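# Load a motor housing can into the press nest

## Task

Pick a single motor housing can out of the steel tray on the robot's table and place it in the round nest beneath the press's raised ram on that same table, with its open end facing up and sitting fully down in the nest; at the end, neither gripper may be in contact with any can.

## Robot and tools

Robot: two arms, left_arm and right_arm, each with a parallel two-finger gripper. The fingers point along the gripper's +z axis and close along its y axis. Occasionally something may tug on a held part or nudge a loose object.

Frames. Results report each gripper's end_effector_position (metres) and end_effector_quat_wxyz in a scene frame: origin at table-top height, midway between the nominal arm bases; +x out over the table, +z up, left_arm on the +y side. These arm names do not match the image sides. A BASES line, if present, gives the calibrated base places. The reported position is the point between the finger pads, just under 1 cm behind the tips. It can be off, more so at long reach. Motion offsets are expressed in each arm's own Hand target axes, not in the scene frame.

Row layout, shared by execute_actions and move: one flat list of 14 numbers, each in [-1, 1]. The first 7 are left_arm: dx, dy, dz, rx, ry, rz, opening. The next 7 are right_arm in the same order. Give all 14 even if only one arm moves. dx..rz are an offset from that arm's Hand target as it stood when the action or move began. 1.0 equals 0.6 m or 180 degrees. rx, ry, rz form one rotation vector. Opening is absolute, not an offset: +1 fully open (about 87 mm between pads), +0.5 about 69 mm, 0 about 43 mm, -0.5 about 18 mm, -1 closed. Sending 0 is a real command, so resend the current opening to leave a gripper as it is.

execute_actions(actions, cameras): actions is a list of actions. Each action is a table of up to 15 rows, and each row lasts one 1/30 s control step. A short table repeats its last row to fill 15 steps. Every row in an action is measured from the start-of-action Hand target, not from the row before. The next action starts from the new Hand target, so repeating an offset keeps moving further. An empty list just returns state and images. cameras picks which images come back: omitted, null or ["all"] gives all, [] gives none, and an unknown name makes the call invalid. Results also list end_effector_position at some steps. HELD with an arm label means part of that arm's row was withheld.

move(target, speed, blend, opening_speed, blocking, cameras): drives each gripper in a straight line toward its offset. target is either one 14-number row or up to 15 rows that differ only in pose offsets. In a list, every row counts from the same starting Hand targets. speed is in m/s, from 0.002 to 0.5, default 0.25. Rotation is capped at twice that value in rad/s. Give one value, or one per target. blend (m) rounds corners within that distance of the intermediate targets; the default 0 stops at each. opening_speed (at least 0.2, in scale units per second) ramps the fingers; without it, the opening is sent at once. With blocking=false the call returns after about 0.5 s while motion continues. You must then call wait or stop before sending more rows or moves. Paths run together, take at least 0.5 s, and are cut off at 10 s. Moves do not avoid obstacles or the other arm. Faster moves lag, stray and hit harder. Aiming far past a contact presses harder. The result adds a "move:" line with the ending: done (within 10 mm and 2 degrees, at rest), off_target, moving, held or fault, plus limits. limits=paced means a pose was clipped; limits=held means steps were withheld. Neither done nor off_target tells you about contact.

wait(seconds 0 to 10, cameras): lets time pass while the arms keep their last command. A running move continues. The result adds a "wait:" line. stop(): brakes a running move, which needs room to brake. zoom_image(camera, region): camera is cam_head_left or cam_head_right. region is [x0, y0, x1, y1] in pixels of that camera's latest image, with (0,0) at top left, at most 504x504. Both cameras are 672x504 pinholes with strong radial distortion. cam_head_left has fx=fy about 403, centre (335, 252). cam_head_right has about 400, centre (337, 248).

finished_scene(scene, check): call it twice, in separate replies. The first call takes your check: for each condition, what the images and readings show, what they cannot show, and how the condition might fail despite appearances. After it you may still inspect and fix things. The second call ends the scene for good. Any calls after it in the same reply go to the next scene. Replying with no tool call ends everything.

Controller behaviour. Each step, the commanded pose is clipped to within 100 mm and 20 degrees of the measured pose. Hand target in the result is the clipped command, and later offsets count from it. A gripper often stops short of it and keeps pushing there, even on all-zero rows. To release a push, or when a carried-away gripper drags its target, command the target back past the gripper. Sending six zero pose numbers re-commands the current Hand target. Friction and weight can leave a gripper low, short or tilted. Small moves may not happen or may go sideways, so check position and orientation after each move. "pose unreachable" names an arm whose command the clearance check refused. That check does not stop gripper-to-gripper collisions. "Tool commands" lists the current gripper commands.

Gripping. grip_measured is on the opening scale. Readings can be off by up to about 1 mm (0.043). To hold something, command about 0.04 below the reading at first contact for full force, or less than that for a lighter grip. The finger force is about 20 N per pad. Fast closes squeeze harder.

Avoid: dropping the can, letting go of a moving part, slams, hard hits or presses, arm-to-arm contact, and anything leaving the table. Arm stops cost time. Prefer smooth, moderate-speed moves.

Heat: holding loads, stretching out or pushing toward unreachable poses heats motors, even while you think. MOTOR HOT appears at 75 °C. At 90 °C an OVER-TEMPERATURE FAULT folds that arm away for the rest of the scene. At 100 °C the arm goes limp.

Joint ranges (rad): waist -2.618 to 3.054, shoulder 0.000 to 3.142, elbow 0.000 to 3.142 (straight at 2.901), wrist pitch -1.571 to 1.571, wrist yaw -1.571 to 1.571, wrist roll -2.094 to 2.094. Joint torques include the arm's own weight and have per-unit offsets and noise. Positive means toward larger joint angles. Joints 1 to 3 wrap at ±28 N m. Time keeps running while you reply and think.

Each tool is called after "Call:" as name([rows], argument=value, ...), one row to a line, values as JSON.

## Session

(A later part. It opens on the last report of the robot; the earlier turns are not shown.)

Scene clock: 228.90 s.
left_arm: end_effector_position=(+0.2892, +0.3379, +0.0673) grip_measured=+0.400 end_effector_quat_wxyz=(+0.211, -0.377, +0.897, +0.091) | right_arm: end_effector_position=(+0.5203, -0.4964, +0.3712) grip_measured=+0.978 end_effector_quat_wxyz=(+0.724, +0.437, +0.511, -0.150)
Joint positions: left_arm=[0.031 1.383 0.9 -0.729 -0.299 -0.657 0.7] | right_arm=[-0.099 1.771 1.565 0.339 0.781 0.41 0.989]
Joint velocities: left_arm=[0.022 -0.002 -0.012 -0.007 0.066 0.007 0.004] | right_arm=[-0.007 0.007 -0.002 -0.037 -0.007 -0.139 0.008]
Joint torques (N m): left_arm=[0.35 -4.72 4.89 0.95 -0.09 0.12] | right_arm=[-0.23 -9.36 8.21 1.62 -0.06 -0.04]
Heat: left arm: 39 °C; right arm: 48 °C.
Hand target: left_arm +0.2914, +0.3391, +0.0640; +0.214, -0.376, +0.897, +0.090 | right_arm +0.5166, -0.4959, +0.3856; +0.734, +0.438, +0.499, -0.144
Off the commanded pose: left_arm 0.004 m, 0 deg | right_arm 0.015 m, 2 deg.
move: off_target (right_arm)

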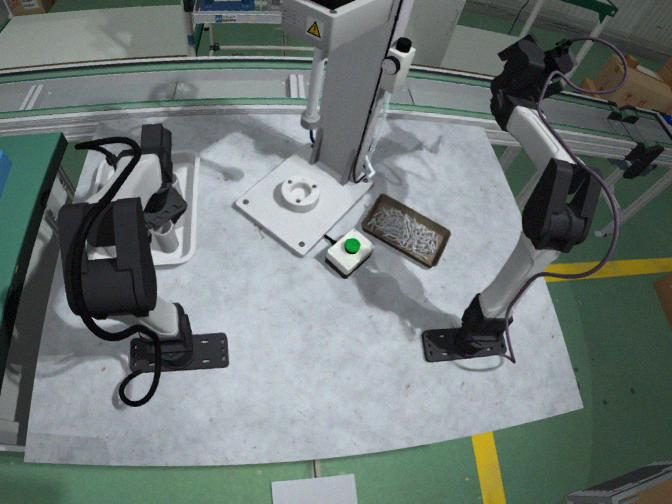

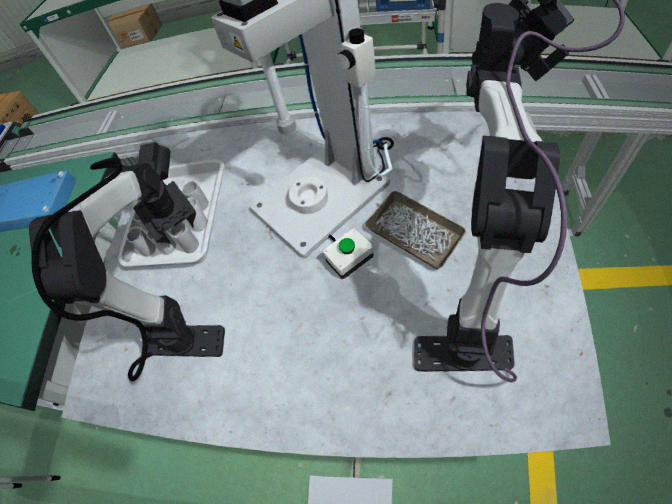

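Call:
move(target=[0,0,0,0,0,0,-0.5,0,0,0,0,0,0,1], opening_speed=0.4)

Call:
zoom_image(camera="cam_head_left", region=[80, 140, 220, 280])

Call:
zoom_image(camera="cam_head_right", region=[110, 170, 220, 280])

Scene clock: 234.10 s.
left_arm: end_effector_position=(+0.2906, +0.3379, +0.0676) grip_measured=-0.008 end_effector_quat_wxyz=(+0.213, -0.377, +0.897, +0.090) | right_arm: end_effector_position=(+0.5203, -0.4964, +0.3712) grip_measured=+0.978 end_effector_quat_wxyz=(+0.724, +0.437, +0.511, -0.150)
Joint positions: left_arm=[0.031 1.383 0.9 -0.723 -0.299 -0.657 0.496] | right_arm=[-0.099 1.771 1.565 0.339 0.781 0.41 0.989]
Joint velocities: left_arm=[0.007 0.017 -0.032 -0.081 -0.051 0.007 -0.004] | right_arm=[-0.017 0.012 -0.017 -0.022 -0.007 0.007 0.003]
Joint torques (N m): left_arm=[0.42 -4.74 4.81 0.92 -0.09 0.12] | right_arm=[-0.23 -9.36 8.21 1.63 -0.06 -0.04]
Heat: left arm: 39 °C; right arm: 48 °C.
Hand target: left_arm +0.2913, +0.3391, +0.0640; +0.214, -0.376, +0.897, +0.089 | right_arm +0.5166, -0.4959, +0.3856; +0.734, +0.438, +0.499, -0.144
Off the commanded pose: left_arm 0.004 m, 0 deg | right_arm 0.015 m, 2 deg.
move: off_target (right_arm)

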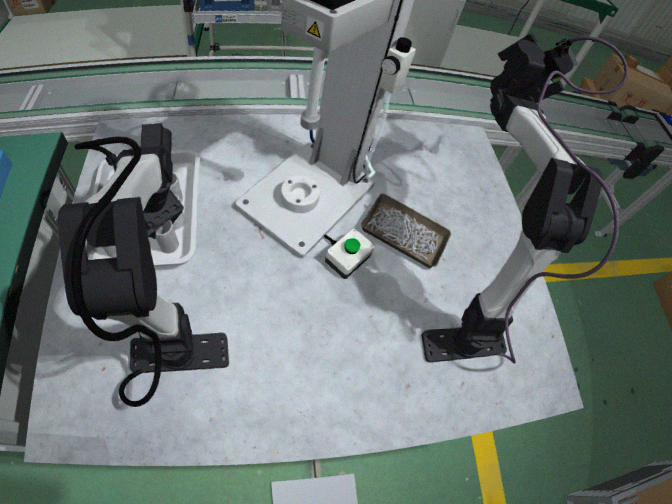

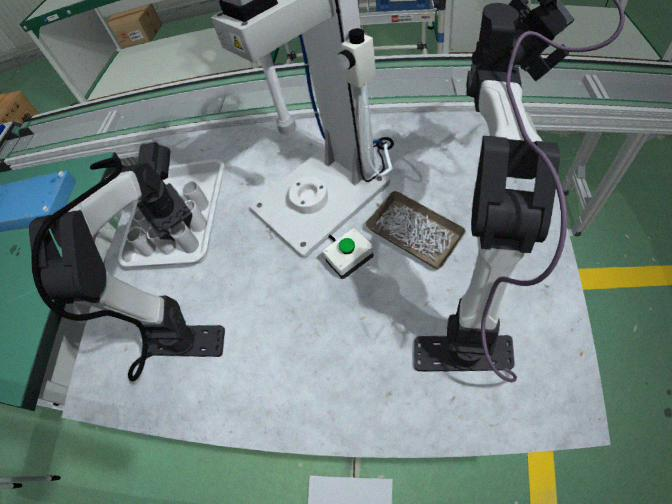

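Scaled by 3.600.

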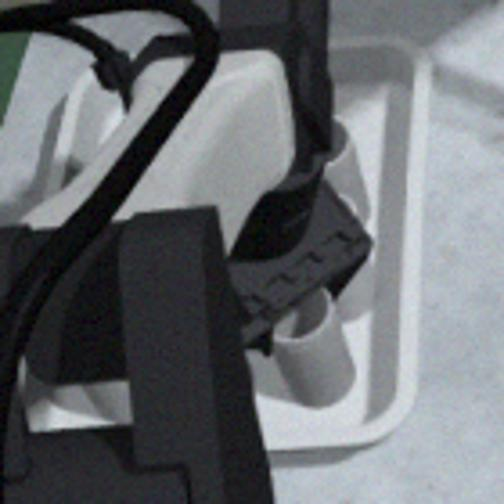

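Scaled by 4.582.

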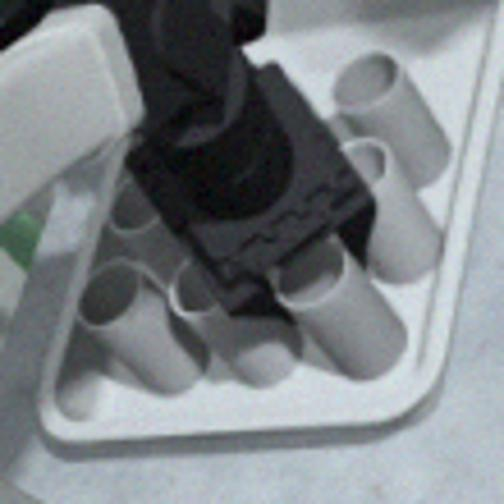

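Call:
move(target=[-0.091,0,-0.178,0,0,0,-0.5,0,0,0,0,0,0,1], speed=0.12)

Call:
zoom_image(camera="cam_head_left", region=[80, 120, 240, 280])

Call:
zoom_image(camera="cam_head_right", region=[90, 130, 230, 270])

Scene clock: 240.20 s.
left_arm: end_effector_position=(+0.2900, +0.3379, +0.1770) grip_measured=-0.008 end_effector_quat_wxyz=(+0.208, -0.377, +0.898, +0.092) | right_arm: end_effector_position=(+0.5203, -0.4964, +0.3712) grip_measured=+0.978 end_effector_quat_wxyz=(+0.724, +0.437, +0.511, -0.150)
Joint positions: left_arm=[0.031 1.383 1.34 -1.176 -0.299 -0.657 0.496] | right_arm=[-0.099 1.771 1.565 0.339 0.781 0.41 0.989]
Joint velocities: left_arm=[-0.002 0.007 0.007 -0.022 -0.095 -0.037 -0.004] | right_arm=[0.007 0.007 -0.012 -0.007 -0.037 0.022 0.013]
Joint torques (N m): left_arm=[0.08 -4.72 8.1 0.63 -0.1 0.09] | right_arm=[-0.23 -9.35 8.21 1.63 -0.06 -0.04]
Heat: left arm: 39 °C; right arm: 48 °C.
Hand target: left_arm +0.2941, +0.3384, +0.1839; +0.214, -0.376, +0.897, +0.090 | right_arm +0.5166, -0.4959, +0.3856; +0.734, +0.438, +0.499, -0.144
Off the commanded pose: left_arm 0.007 m, 1 deg | right_arm 0.015 m, 2 deg.
move: off_target (right_arm)

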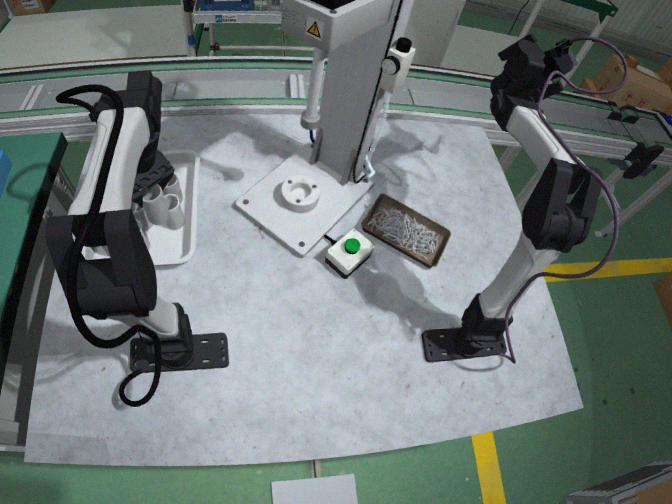

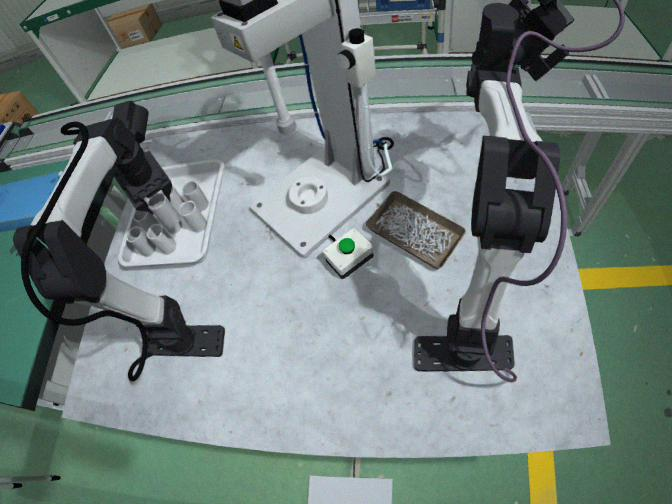

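Scaled by 3.150.

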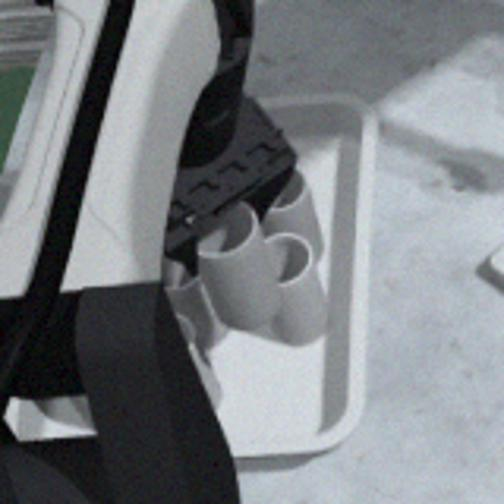

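Scaled by 3.600.

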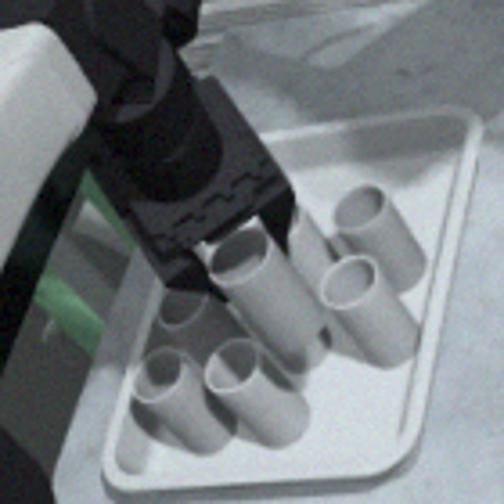

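Call:
move(target=[0.290,-0.335,-0.0843,0.1655,0,0.3247,-0.5,0,0,0,0,0,0,1], speed=0.2)

Call:
zoom_image(camera="cam_head_left", region=[200, 120, 360, 280])

Call:
zoom_image(camera="cam_head_right", region=[200, 120, 360, 280])

Scene clock: 250.30 s.
left_arm: end_effector_position=(+0.2949, +0.0967, +0.1436) grip_measured=-0.008 end_effector_quat_wxyz=(+0.198, +0.119, +0.973, -0.025) | right_arm: end_effector_position=(+0.5203, -0.4964, +0.3712) grip_measured=+0.978 end_effector_quat_wxyz=(+0.724, +0.437, +0.511, -0.150)
Joint positions: left_arm=[-0.695 1.599 1.41 -1.008 -0.15 -0.371 0.496] | right_arm=[-0.099 1.771 1.565 0.339 0.781 0.41 0.989]
Joint velocities: left_arm=[-0.007 0.002 0.002 0.007 0.007 -0.022 -0.011] | right_arm=[-0.012 -0.002 0.002 -0.007 0.007 0.037 -0.029]
Joint torques (N m): left_arm=[-3.21 -4.68 9.22 1.45 0.35 0.78] | right_arm=[-0.23 -9.36 8.2 1.63 -0.06 -0.04]
Heat: left arm: 41 °C; right arm: 48 °C.
Hand target: left_arm +0.3077, +0.0664, +0.1501; +0.222, +0.166, +0.959, -0.059 | right_arm +0.5166, -0.4959, +0.3856; +0.734, +0.438, +0.499, -0.144
Off the commanded pose: left_arm 0.032 m, 7 deg | right_arm 0.015 m, 2 deg.
move: off_target (left_arm, right_arm)

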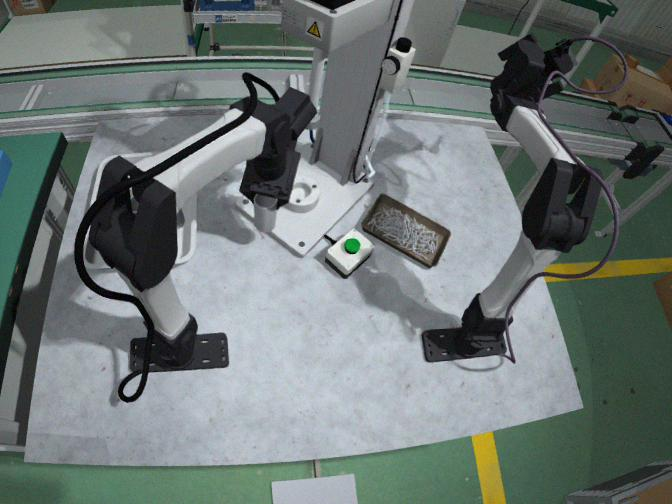

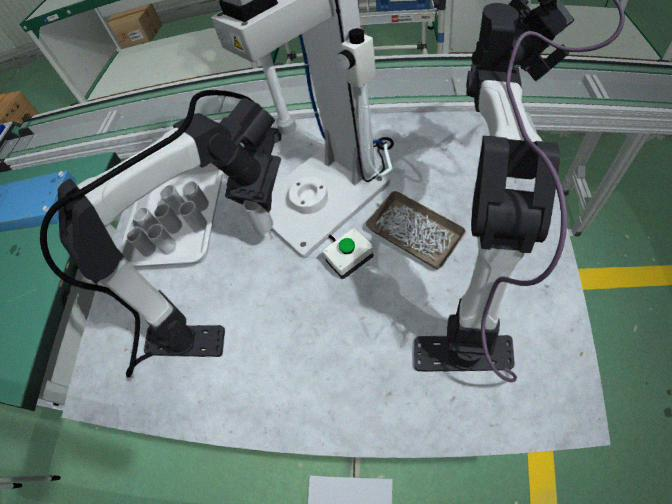

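Scaled by 3.150.

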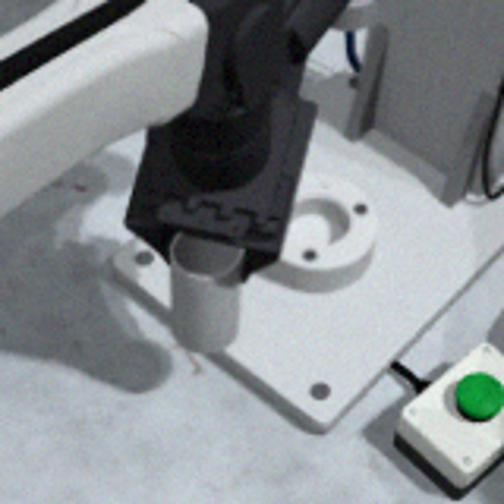

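Scaled by 3.150.

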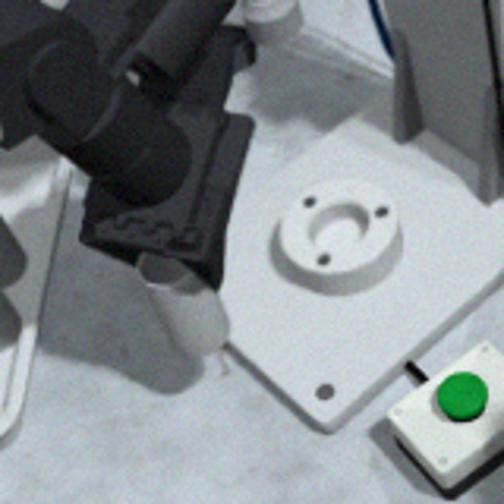

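Call:
move([
  [0.131,0.0987,-0.048,-0.0117,-0.003,0.0048,-0.5,0,0,0,0,0,0,1],
  [0.192,0.1085,0.0238,-0.0117,-0.003,0.0048,-0.5,0,0,0,0,0,0,1],
], speed=0.15)

Call:
zoom_image(camera="cam_head_left", region=[160, 150, 320, 310])

Call:
zoom_image(camera="cam_head_right", region=[160, 150, 320, 310])

Scene clock: 276.10 s.
left_arm: end_effector_position=(+0.2351, +0.1626, +0.0826) grip_measured=-0.008 end_effector_quat_wxyz=(+0.217, +0.169, +0.961, -0.029) | right_arm: end_effector_position=(+0.5203, -0.4964, +0.3712) grip_measured=+0.978 end_effector_quat_wxyz=(+0.724, +0.437, +0.511, -0.150)
Joint positions: left_arm=[-0.626 1.233 0.849 -0.759 -0.112 -0.201 0.496] | right_arm=[-0.099 1.771 1.565 0.339 0.781 0.41 0.989]
Joint velocities: left_arm=[-0.007 -0.007 0.017 -0.022 -0.007 0.066 -0.004] | right_arm=[0.012 0.012 -0.012 -0.007 0.066 0.051 -0.013]
Joint torques (N m): left_arm=[0.7 -6.06 5.59 1.05 0.1 0.18] | right_arm=[-0.23 -9.36 8.21 1.63 -0.06 -0.04]
Heat: left arm: 42 °C; right arm: 48 °C.
Hand target: left_arm +0.2389, +0.1608, +0.0871; +0.232, +0.170, +0.957, -0.039 | right_arm +0.5166, -0.4959, +0.3856; +0.734, +0.438, +0.499, -0.144
Off the commanded pose: left_arm 0.005 m, 2 deg | right_arm 0.015 m, 2 deg.
move: off_target (right_arm)

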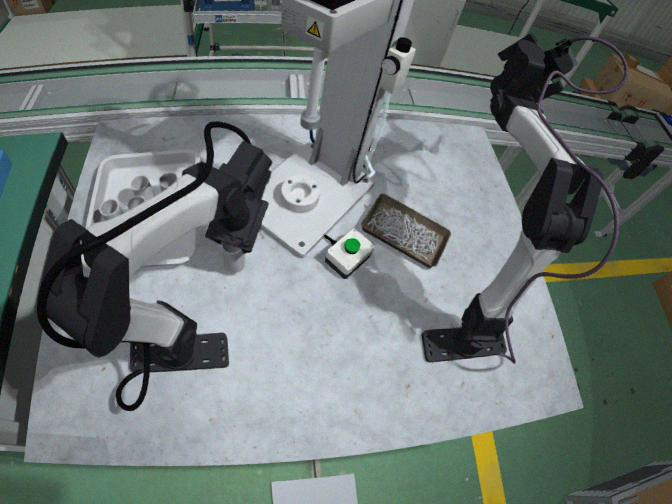

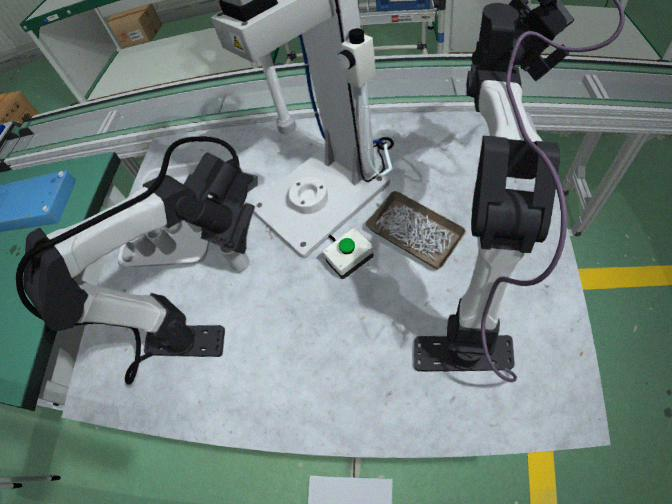

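Scaled by 3.150.

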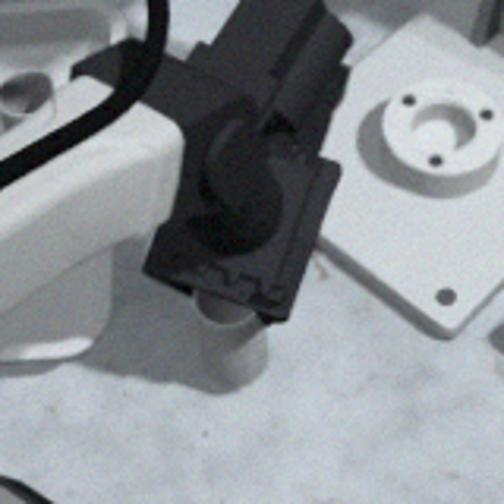

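Scaled by 3.150.

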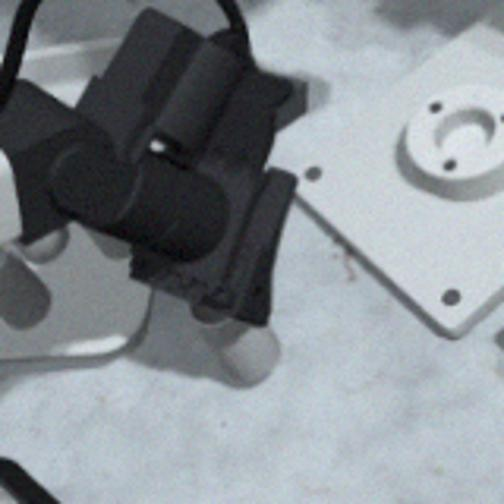

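Call:
move(target=[0.0197,0,0.0386,0,0,0,-0.5,0,0,0,0,0,0,1], speed=0.03)

Call:
zoom_image(camera="cam_head_left", region=[160, 170, 300, 310])

Call:
zoom_image(camera="cam_head_right", region=[160, 170, 300, 310])

Scene clock: 281.33 s.
left_arm: end_effector_position=(+0.2346, +0.1624, +0.0651) grip_measured=-0.012 end_effector_quat_wxyz=(+0.222, +0.170, +0.960, -0.033) | right_arm: end_effector_position=(+0.5203, -0.4964, +0.3712) grip_measured=+0.978 end_effector_quat_wxyz=(+0.724, +0.437, +0.511, -0.150)
Joint positions: left_arm=[-0.626 1.233 0.775 -0.673 -0.108 -0.197 0.494] | right_arm=[-0.099 1.771 1.565 0.339 0.781 0.41 0.989]
Joint velocities: left_arm=[-0.007 0.017 0.007 0.066 0.022 -0.051 -0.001] | right_arm=[-0.002 0.007 -0.007 -0.022 -0.037 -0.066 0.003]
Joint torques (N m): left_arm=[0.83 -4.21 3.96 1.31 0.09 0.18] | right_arm=[-0.21 -9.36 8.21 1.63 -0.06 -0.04]
Heat: left arm: 42 °C; right arm: 48 °C.
Hand target: left_arm +0.2388, +0.1614, +0.0610; +0.232, +0.170, +0.957, -0.039 | right_arm +0.5166, -0.4959, +0.3856; +0.734, +0.438, +0.499, -0.144
Off the commanded pose: left_arm 0.006 m, 1 deg | right_arm 0.015 m, 2 deg.
move: off_target (right_arm)

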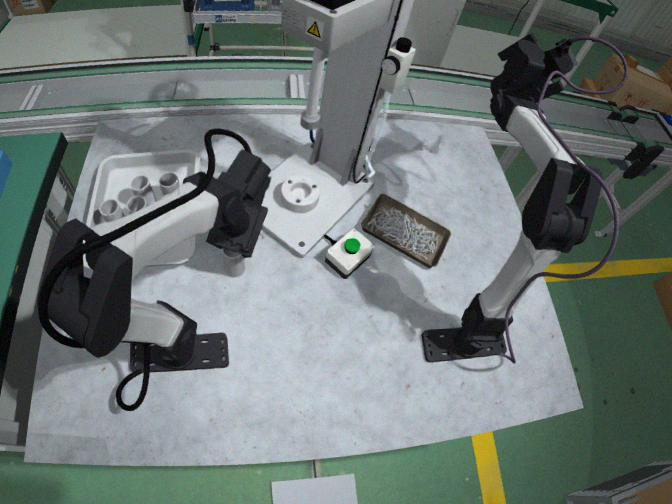

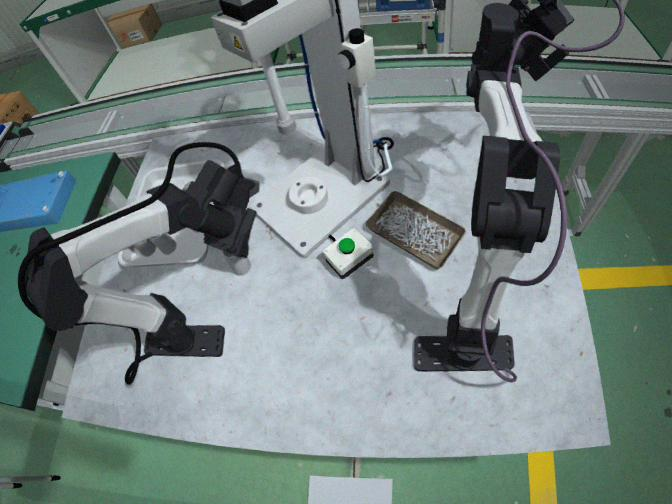

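Scaled by 3.600.

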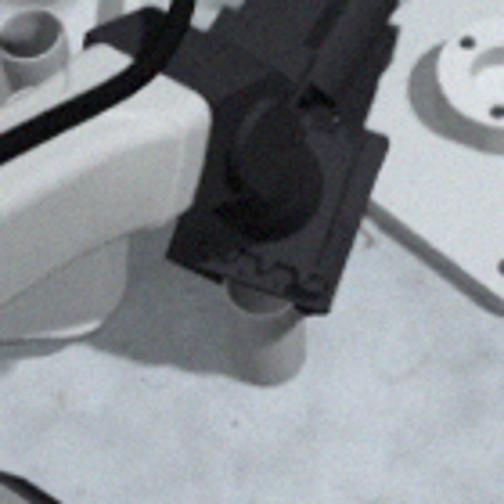

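Scaled by 3.600.

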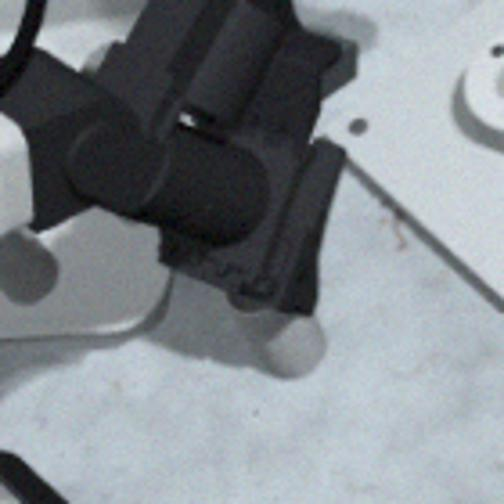

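Call:
move(target=[0.0114,0,0.0223,0,0,0,-0.5,0,0,0,0,0,0,1], speed=0.03, cameras=[])

Scene clock: 284.17 s.
left_arm: end_effector_position=(+0.2522, +0.1523, +0.0662) grip_measured=-0.025 end_effector_quat_wxyz=(+0.267, +0.166, +0.948, -0.052) | right_arm: end_effector_position=(+0.5203, -0.4964, +0.3712) grip_measured=+0.978 end_effector_quat_wxyz=(+0.724, +0.437, +0.511, -0.150)
Joint positions: left_arm=[-0.622 1.223 0.739 -0.545 -0.107 -0.193 0.488] | right_arm=[-0.099 1.771 1.565 0.339 0.781 0.41 0.989]
Joint velocities: left_arm=[-0.012 -0.007 -0.007 -0.051 -0.007 0.037 -0.006] | right_arm=[-0.017 0.007 -0.002 -0.066 0.037 -0.007 0.003]
Joint torques (N m): left_arm=[0.57 -1.65 3.06 0.84 0.08 0.1] | right_arm=[-0.23 -9.35 8.23 1.63 -0.06 -0.04]
Heat: left arm: 42 °C; right arm: 48 °C.
Hand target: left_arm +0.2387, +0.1617, +0.0460; +0.232, +0.170, +0.957, -0.039 | right_arm +0.5166, -0.4959, +0.3856; +0.734, +0.438, +0.499, -0.144
Off the commanded pose: left_arm 0.026 m, 5 deg | right_arm 0.015 m, 2 deg.
move: off_target (left_arm, right_arm)
No camera images: "cameras" was empty.

Call:
move(target=[-0.0152,0,-0.0297,0,0,0,-0.5,0,0,0,0,0,0,1], speed=0.05)

Call:
zoom_image(camera="cam_head_right", region=[160, 170, 300, 310])

Call:
zoom_image(camera="cam_head_left", region=[160, 170, 300, 310])

Scene clock: 288.90 s.
left_arm: end_effector_position=(+0.2438, +0.1573, +0.0657) grip_measured=-0.025 end_effector_quat_wxyz=(+0.247, +0.168, +0.953, -0.044) | right_arm: end_effector_position=(+0.5203, -0.4964, +0.3712) grip_measured=+0.978 end_effector_quat_wxyz=(+0.724, +0.437, +0.511, -0.150)
Joint positions: left_arm=[-0.622 1.223 0.753 -0.604 -0.105 -0.193 0.488] | right_arm=[-0.099 1.771 1.565 0.339 0.781 0.41 0.989]
Joint velocities: left_arm=[-0.007 -0.007 -0.007 0.007 0.007 -0.022 -0.004] | right_arm=[-0.012 -0.002 -0.007 0.007 -0.037 -0.037 0.003]
Joint torques (N m): left_arm=[0.47 -3.73 7.2 0.55 0.06 0.09] | right_arm=[-0.23 -9.36 8.21 1.63 -0.06 -0.04]
Heat: left arm: 41 °C; right arm: 48 °C.
Hand target: left_arm +0.2388, +0.1612, +0.0661; +0.232, +0.170, +0.957, -0.039 | right_arm +0.5166, -0.4959, +0.3856; +0.734, +0.438, +0.499, -0.144
Off the commanded pose: left_arm 0.007 m, 2 deg | right_arm 0.015 m, 2 deg.
move: off_target (right_arm)

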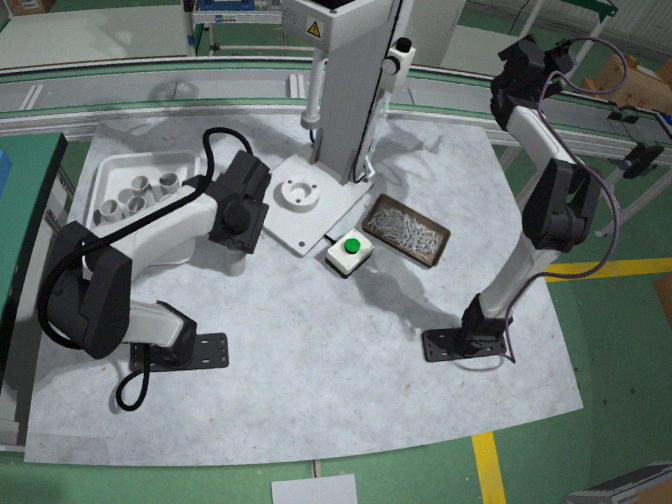

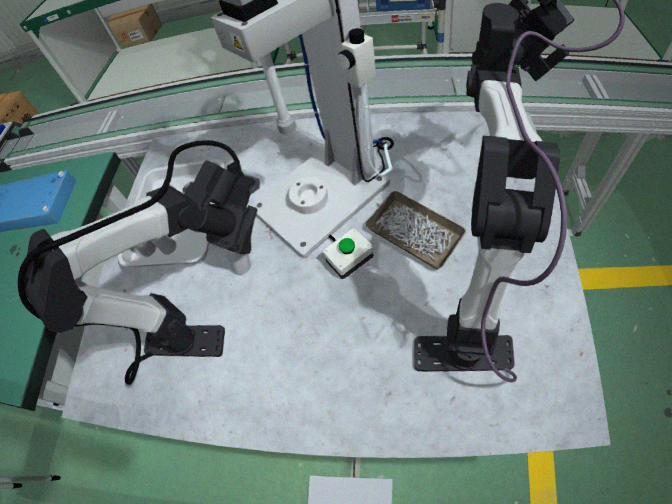

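Scaled by 3.600.

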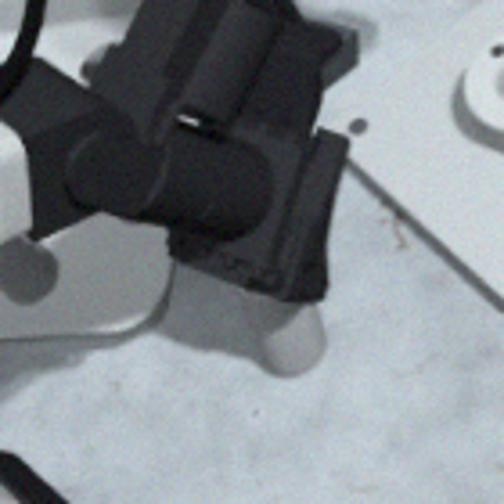

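Scaled by 3.600.

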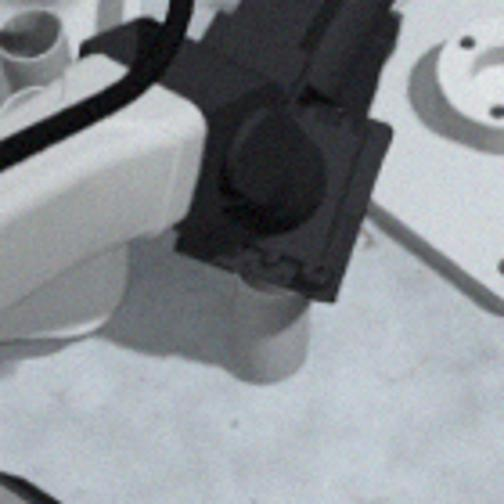

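Call:
move(target=[0,0,0,0,0,0,0.7,0,0,0,0,0,0,1], opening_speed=0.4, cameras=[])

Call:
move(target=[0,0,-0.2,0,0,0,0.7,0,0,0,0,0,0,1], speed=0.12)

Call:
zoom_image(camera="cam_head_right", region=[160, 170, 300, 310])

Call:
zoom_image(camera="cam_head_left", region=[160, 170, 300, 310])

Scene clock: 295.67 s.
left_arm: end_effector_position=(+0.2371, +0.1615, +0.0631) grip_measured=+0.700 end_effector_quat_wxyz=(+0.232, +0.170, +0.957, -0.038) | right_arm: end_effector_position=(+0.5203, -0.4964, +0.3712) grip_measured=+0.978 end_effector_quat_wxyz=(+0.724, +0.437, +0.511, -0.150)
Joint positions: left_arm=[-0.622 1.223 0.753 -0.637 -0.105 -0.193 0.85] | right_arm=[-0.099 1.771 1.565 0.339 0.781 0.41 0.989]
Joint velocities: left_arm=[0.007 -0.022 -0.007 -0.037 0.037 0.022 -0.002] | right_arm=[0.007 -0.007 -0.012 -0.037 0.022 -0.081 -0.008]
Joint torques (N m): left_arm=[0.51 -3.56 6.99 0.8 0.06 0.08] | right_arm=[-0.23 -9.36 8.2 1.63 -0.06 -0.04]
Heat: left arm: 41 °C; right arm: 48 °C.
Hand target: left_arm +0.2388, +0.1613, +0.0660; +0.232, +0.170, +0.957, -0.039 | right_arm +0.5166, -0.4959, +0.3856; +0.734, +0.438, +0.499, -0.144
Off the commanded pose: left_arm 0.003 m, 0 deg | right_arm 0.015 m, 2 deg.
move: off_target (right_arm)
No camera images: "cameras" was empty.

Scene clock: 297.47 s.
left_arm: end_effector_position=(+0.1864, +0.1784, +0.1651) grip_measured=+0.700 end_effector_quat_wxyz=(+0.219, +0.173, +0.959, -0.038) | right_arm: end_effector_position=(+0.5203, -0.4964, +0.3712) grip_measured=+0.978 end_effector_quat_wxyz=(+0.724, +0.437, +0.511, -0.150)
Joint positions: left_arm=[-0.692 1.044 1.072 -1.165 -0.124 -0.254 0.85] | right_arm=[-0.099 1.771 1.565 0.339 0.781 0.41 0.989]
Joint velocities: left_arm=[0.012 -0.022 0.012 -0.007 -0.007 -0.081 -0.009] | right_arm=[-0.007 -0.002 0.012 0.007 0.007 -0.022 -0.008]
Joint torques (N m): left_arm=[-0.64 -3.1 8.03 0.78 -0.06 -0.06] | right_arm=[-0.21 -9.36 8.21 1.63 -0.06 -0.04]
Heat: left arm: 41 °C; right arm: 48 °C.
Hand target: left_arm +0.1876, +0.1776, +0.1741; +0.231, +0.169, +0.957, -0.040 | right_arm +0.5166, -0.4959, +0.3856; +0.734, +0.438, +0.499, -0.144
Off the commanded pose: left_arm 0.008 m, 1 deg | right_arm 0.015 m, 2 deg.
move: off_target (right_arm)

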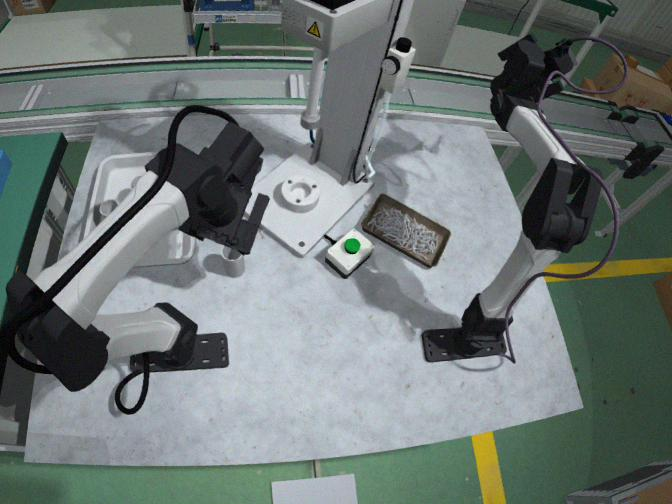

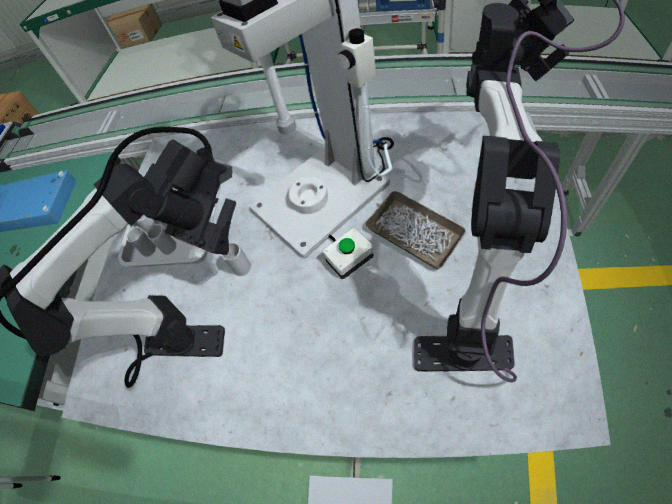

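Scaled by 3.600.

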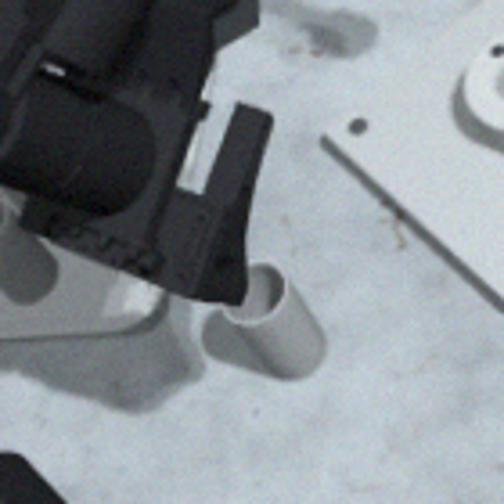

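Scaled by 3.600.

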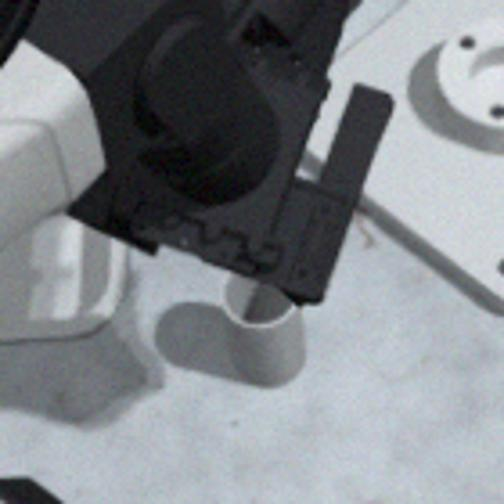

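Call:
move(target=[0.059,0.002,0.084,0,-0.13,0,0.8,0,0,0,0,0,0,1], speed=0.15)

Call:
zoom_image(camera="cam_head_right", region=[160, 170, 300, 310])

Call:
zoom_image(camera="cam_head_left", region=[160, 170, 300, 310])

Scene clock: 312.20 s.
left_arm: end_effector_position=(+0.1756, +0.1849, +0.1156) grip_measured=+0.800 end_effector_quat_wxyz=(+0.411, +0.163, +0.894, -0.076) | right_arm: end_effector_position=(+0.5203, -0.4964, +0.3712) grip_measured=+0.978 end_effector_quat_wxyz=(+0.724, +0.437, +0.511, -0.150)
Joint positions: left_arm=[-0.911 0.516 0.554 -0.81 -0.369 -0.34 0.9] | right_arm=[-0.099 1.771 1.565 0.339 0.781 0.41 0.989]
Joint velocities: left_arm=[0.012 -0.002 -0.007 0.007 0.007 0.007 -0.002] | right_arm=[-0.002 -0.002 -0.002 -0.007 0.051 0.022 0.008]
Joint torques (N m): left_arm=[-0.54 0.35 5.33 1.44 -0.13 -0.05] | right_arm=[-0.23 -9.36 8.21 1.63 -0.06 -0.04]
Heat: left arm: 43 °C; right arm: 49 °C.
Hand target: left_arm +0.1772, +0.1834, +0.1152; +0.417, +0.158, +0.892, -0.078 | right_arm +0.5166, -0.4959, +0.3856; +0.734, +0.438, +0.499, -0.144
Off the commanded pose: left_arm 0.006 m, 1 deg | right_arm 0.015 m, 2 deg.
move: off_target (right_arm)

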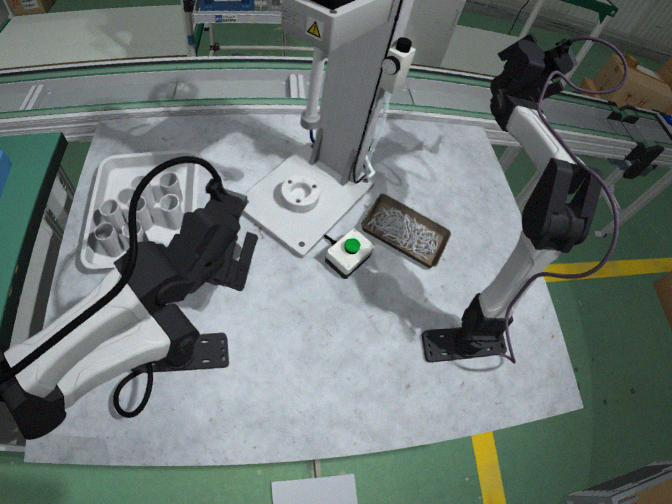

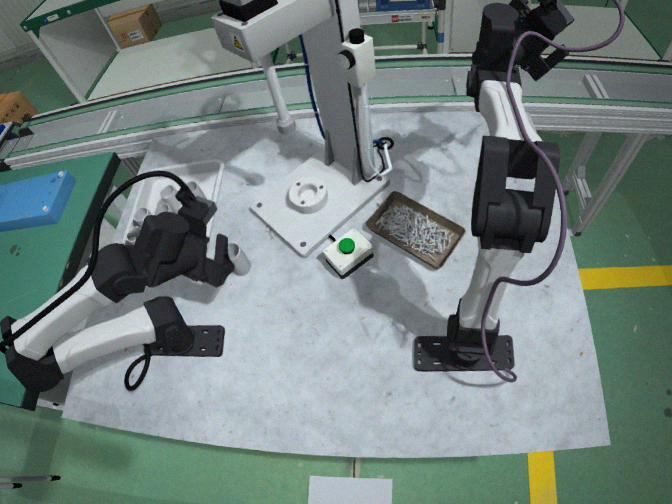

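Scaled by 3.600.

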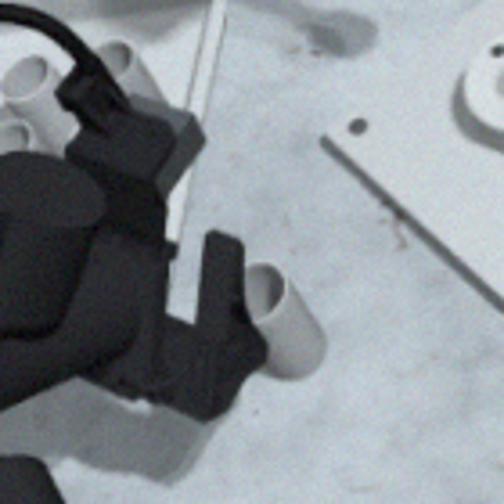

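Scaled by 3.600.

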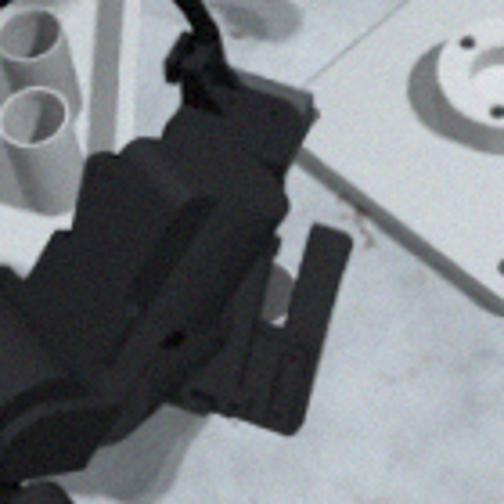

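Call:
zoom_image(camera="cam_head_right", region=[450, 0, 630, 130])

Call:
zoom_image(camera="cam_head_left", region=[130, 140, 290, 320])

Call:
zoom_image(camera="cam_head_left", region=[470, 20, 650, 180])

Scaled by 2.800.

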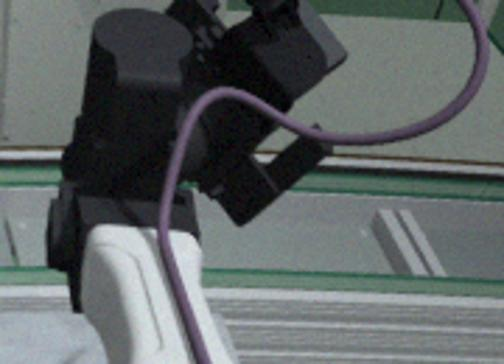

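Scaled by 2.800.

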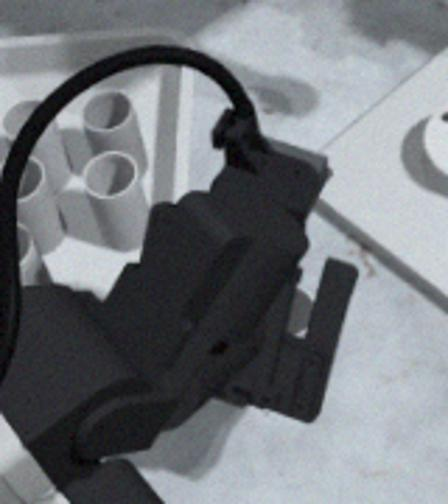

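Scaled by 2.800.

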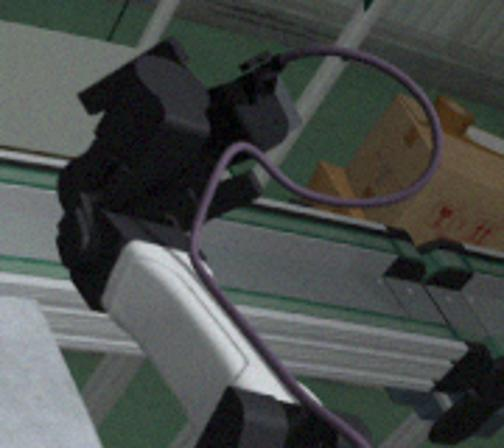

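Call:
execute_actions(actions=[])

Scene clock: 354.53 s.
left_arm: end_effector_position=(+0.1758, +0.1849, +0.1157) grip_measured=+0.800 end_effector_quat_wxyz=(+0.411, +0.163, +0.894, -0.076) | right_arm: end_effector_position=(+0.5203, -0.4964, +0.3712) grip_measured=+0.978 end_effector_quat_wxyz=(+0.724, +0.437, +0.511, -0.150)
Joint positions: left_arm=[-0.911 0.516 0.554 -0.809 -0.37 -0.34 0.9] | right_arm=[-0.099 1.771 1.565 0.339 0.781 0.41 0.989]
Joint velocities: left_arm=[-0.022 -0.002 -0.017 0.007 -0.007 0.007 0.006] | right_arm=[0.002 -0.002 0.002 0.037 0.081 0.037 -0.013]
Joint torques (N m): left_arm=[-0.59 0.35 5.31 1.46 -0.17 -0.09] | right_arm=[-0.21 -9.36 8.21 1.63 -0.06 -0.04]
Heat: left arm: 41 °C; right arm: 49 °C.
Hand target: left_arm +0.1772, +0.1834, +0.1152; +0.417, +0.158, +0.892, -0.078 | right_arm +0.5166, -0.4959, +0.3856; +0.734, +0.438, +0.499, -0.144
Tool commands: left_gripper/opening=+0.8 right_gripper/opening=+1.0
Off the commanded pose: left_arm 0.006 m, 1 deg | right_arm 0.015 m, 2 deg.

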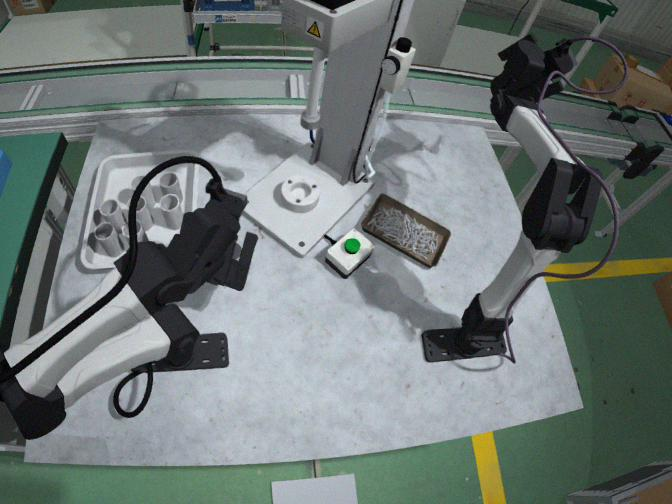

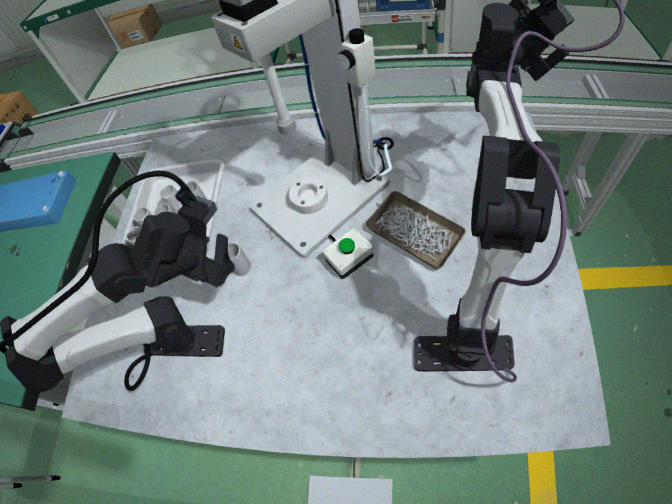

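Call:
move(target=[0.0855,0,0.028,0,-0.122,0,0.8,0,0,0,0,0,0,1], speed=0.12)

Scene clock: 365.97 s.
left_arm: end_effector_position=(+0.1549, +0.1806, +0.0773) grip_measured=+0.800 end_effector_quat_wxyz=(+0.521, +0.170, +0.826, -0.131) | right_arm: end_effector_position=(+0.5203, -0.4964, +0.3712) grip_measured=+0.978 end_effector_quat_wxyz=(+0.724, +0.437, +0.511, -0.150)
Joint positions: left_arm=[-1.447 0.072 0.252 -0.852 -0.825 -0.571 0.9] | right_arm=[-0.099 1.771 1.565 0.339 0.781 0.41 0.989]
Joint velocities: left_arm=[-0.007 -0.007 -0.002 0.037 0.022 0.007 0.006] | right_arm=[0.002 0.002 0.007 -0.051 0.051 -0.066 -0.013]
Joint torques (N m): left_arm=[0.61 2.78 6.01 1.3 -0.17 0.07] | right_arm=[-0.23 -9.36 8.2 1.63 -0.06 -0.04]
Heat: left arm: 41 °C; right arm: 49 °C.
Hand target: left_arm +0.1556, +0.1809, +0.0782; +0.522, +0.168, +0.826, -0.130 | right_arm +0.5166, -0.4959, +0.3856; +0.734, +0.438, +0.499, -0.144
Off the commanded pose: left_arm 0.016 m, 9 deg | right_arm 0.015 m, 2 deg.
move: held (left_arm; a check stopped the path), off_target (right_arm); limits=held
pose unreachable (left arm): on one or more control steps of this call, first in action 0 (counted from 0), this arm could not follow its commanded pose, so it was not sent that pose on those steps. It may still have moved: this result reports where it is.
cause: moving toward the commanded pose would bring two parts of the arm too close to each other (its upper arm (the part past joint 2) and its gripper housing, with joints 3 (elbow) to 6 (wrist roll) between them).

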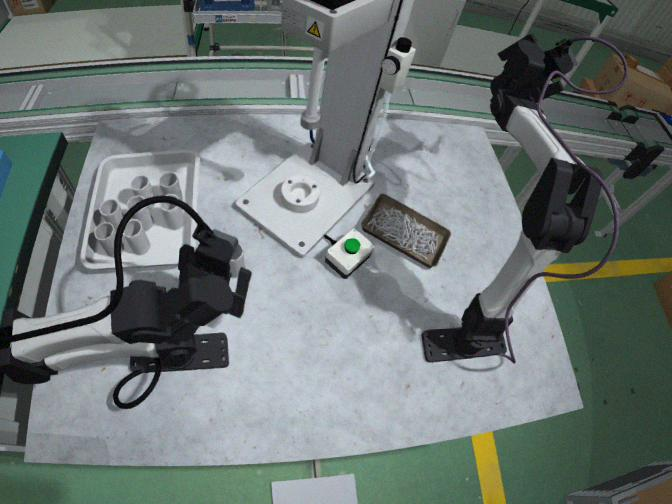

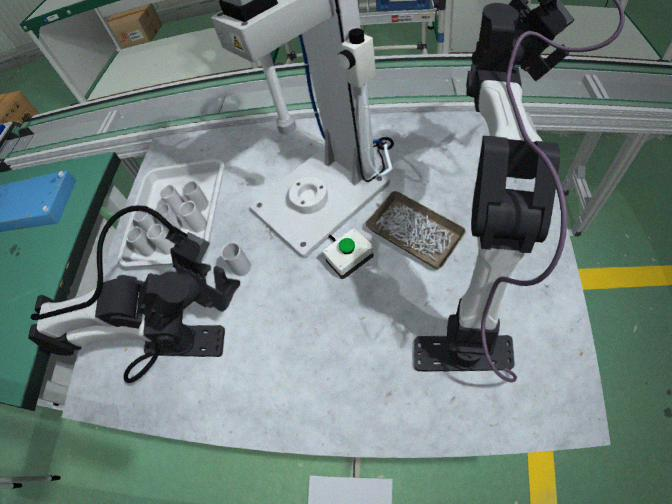

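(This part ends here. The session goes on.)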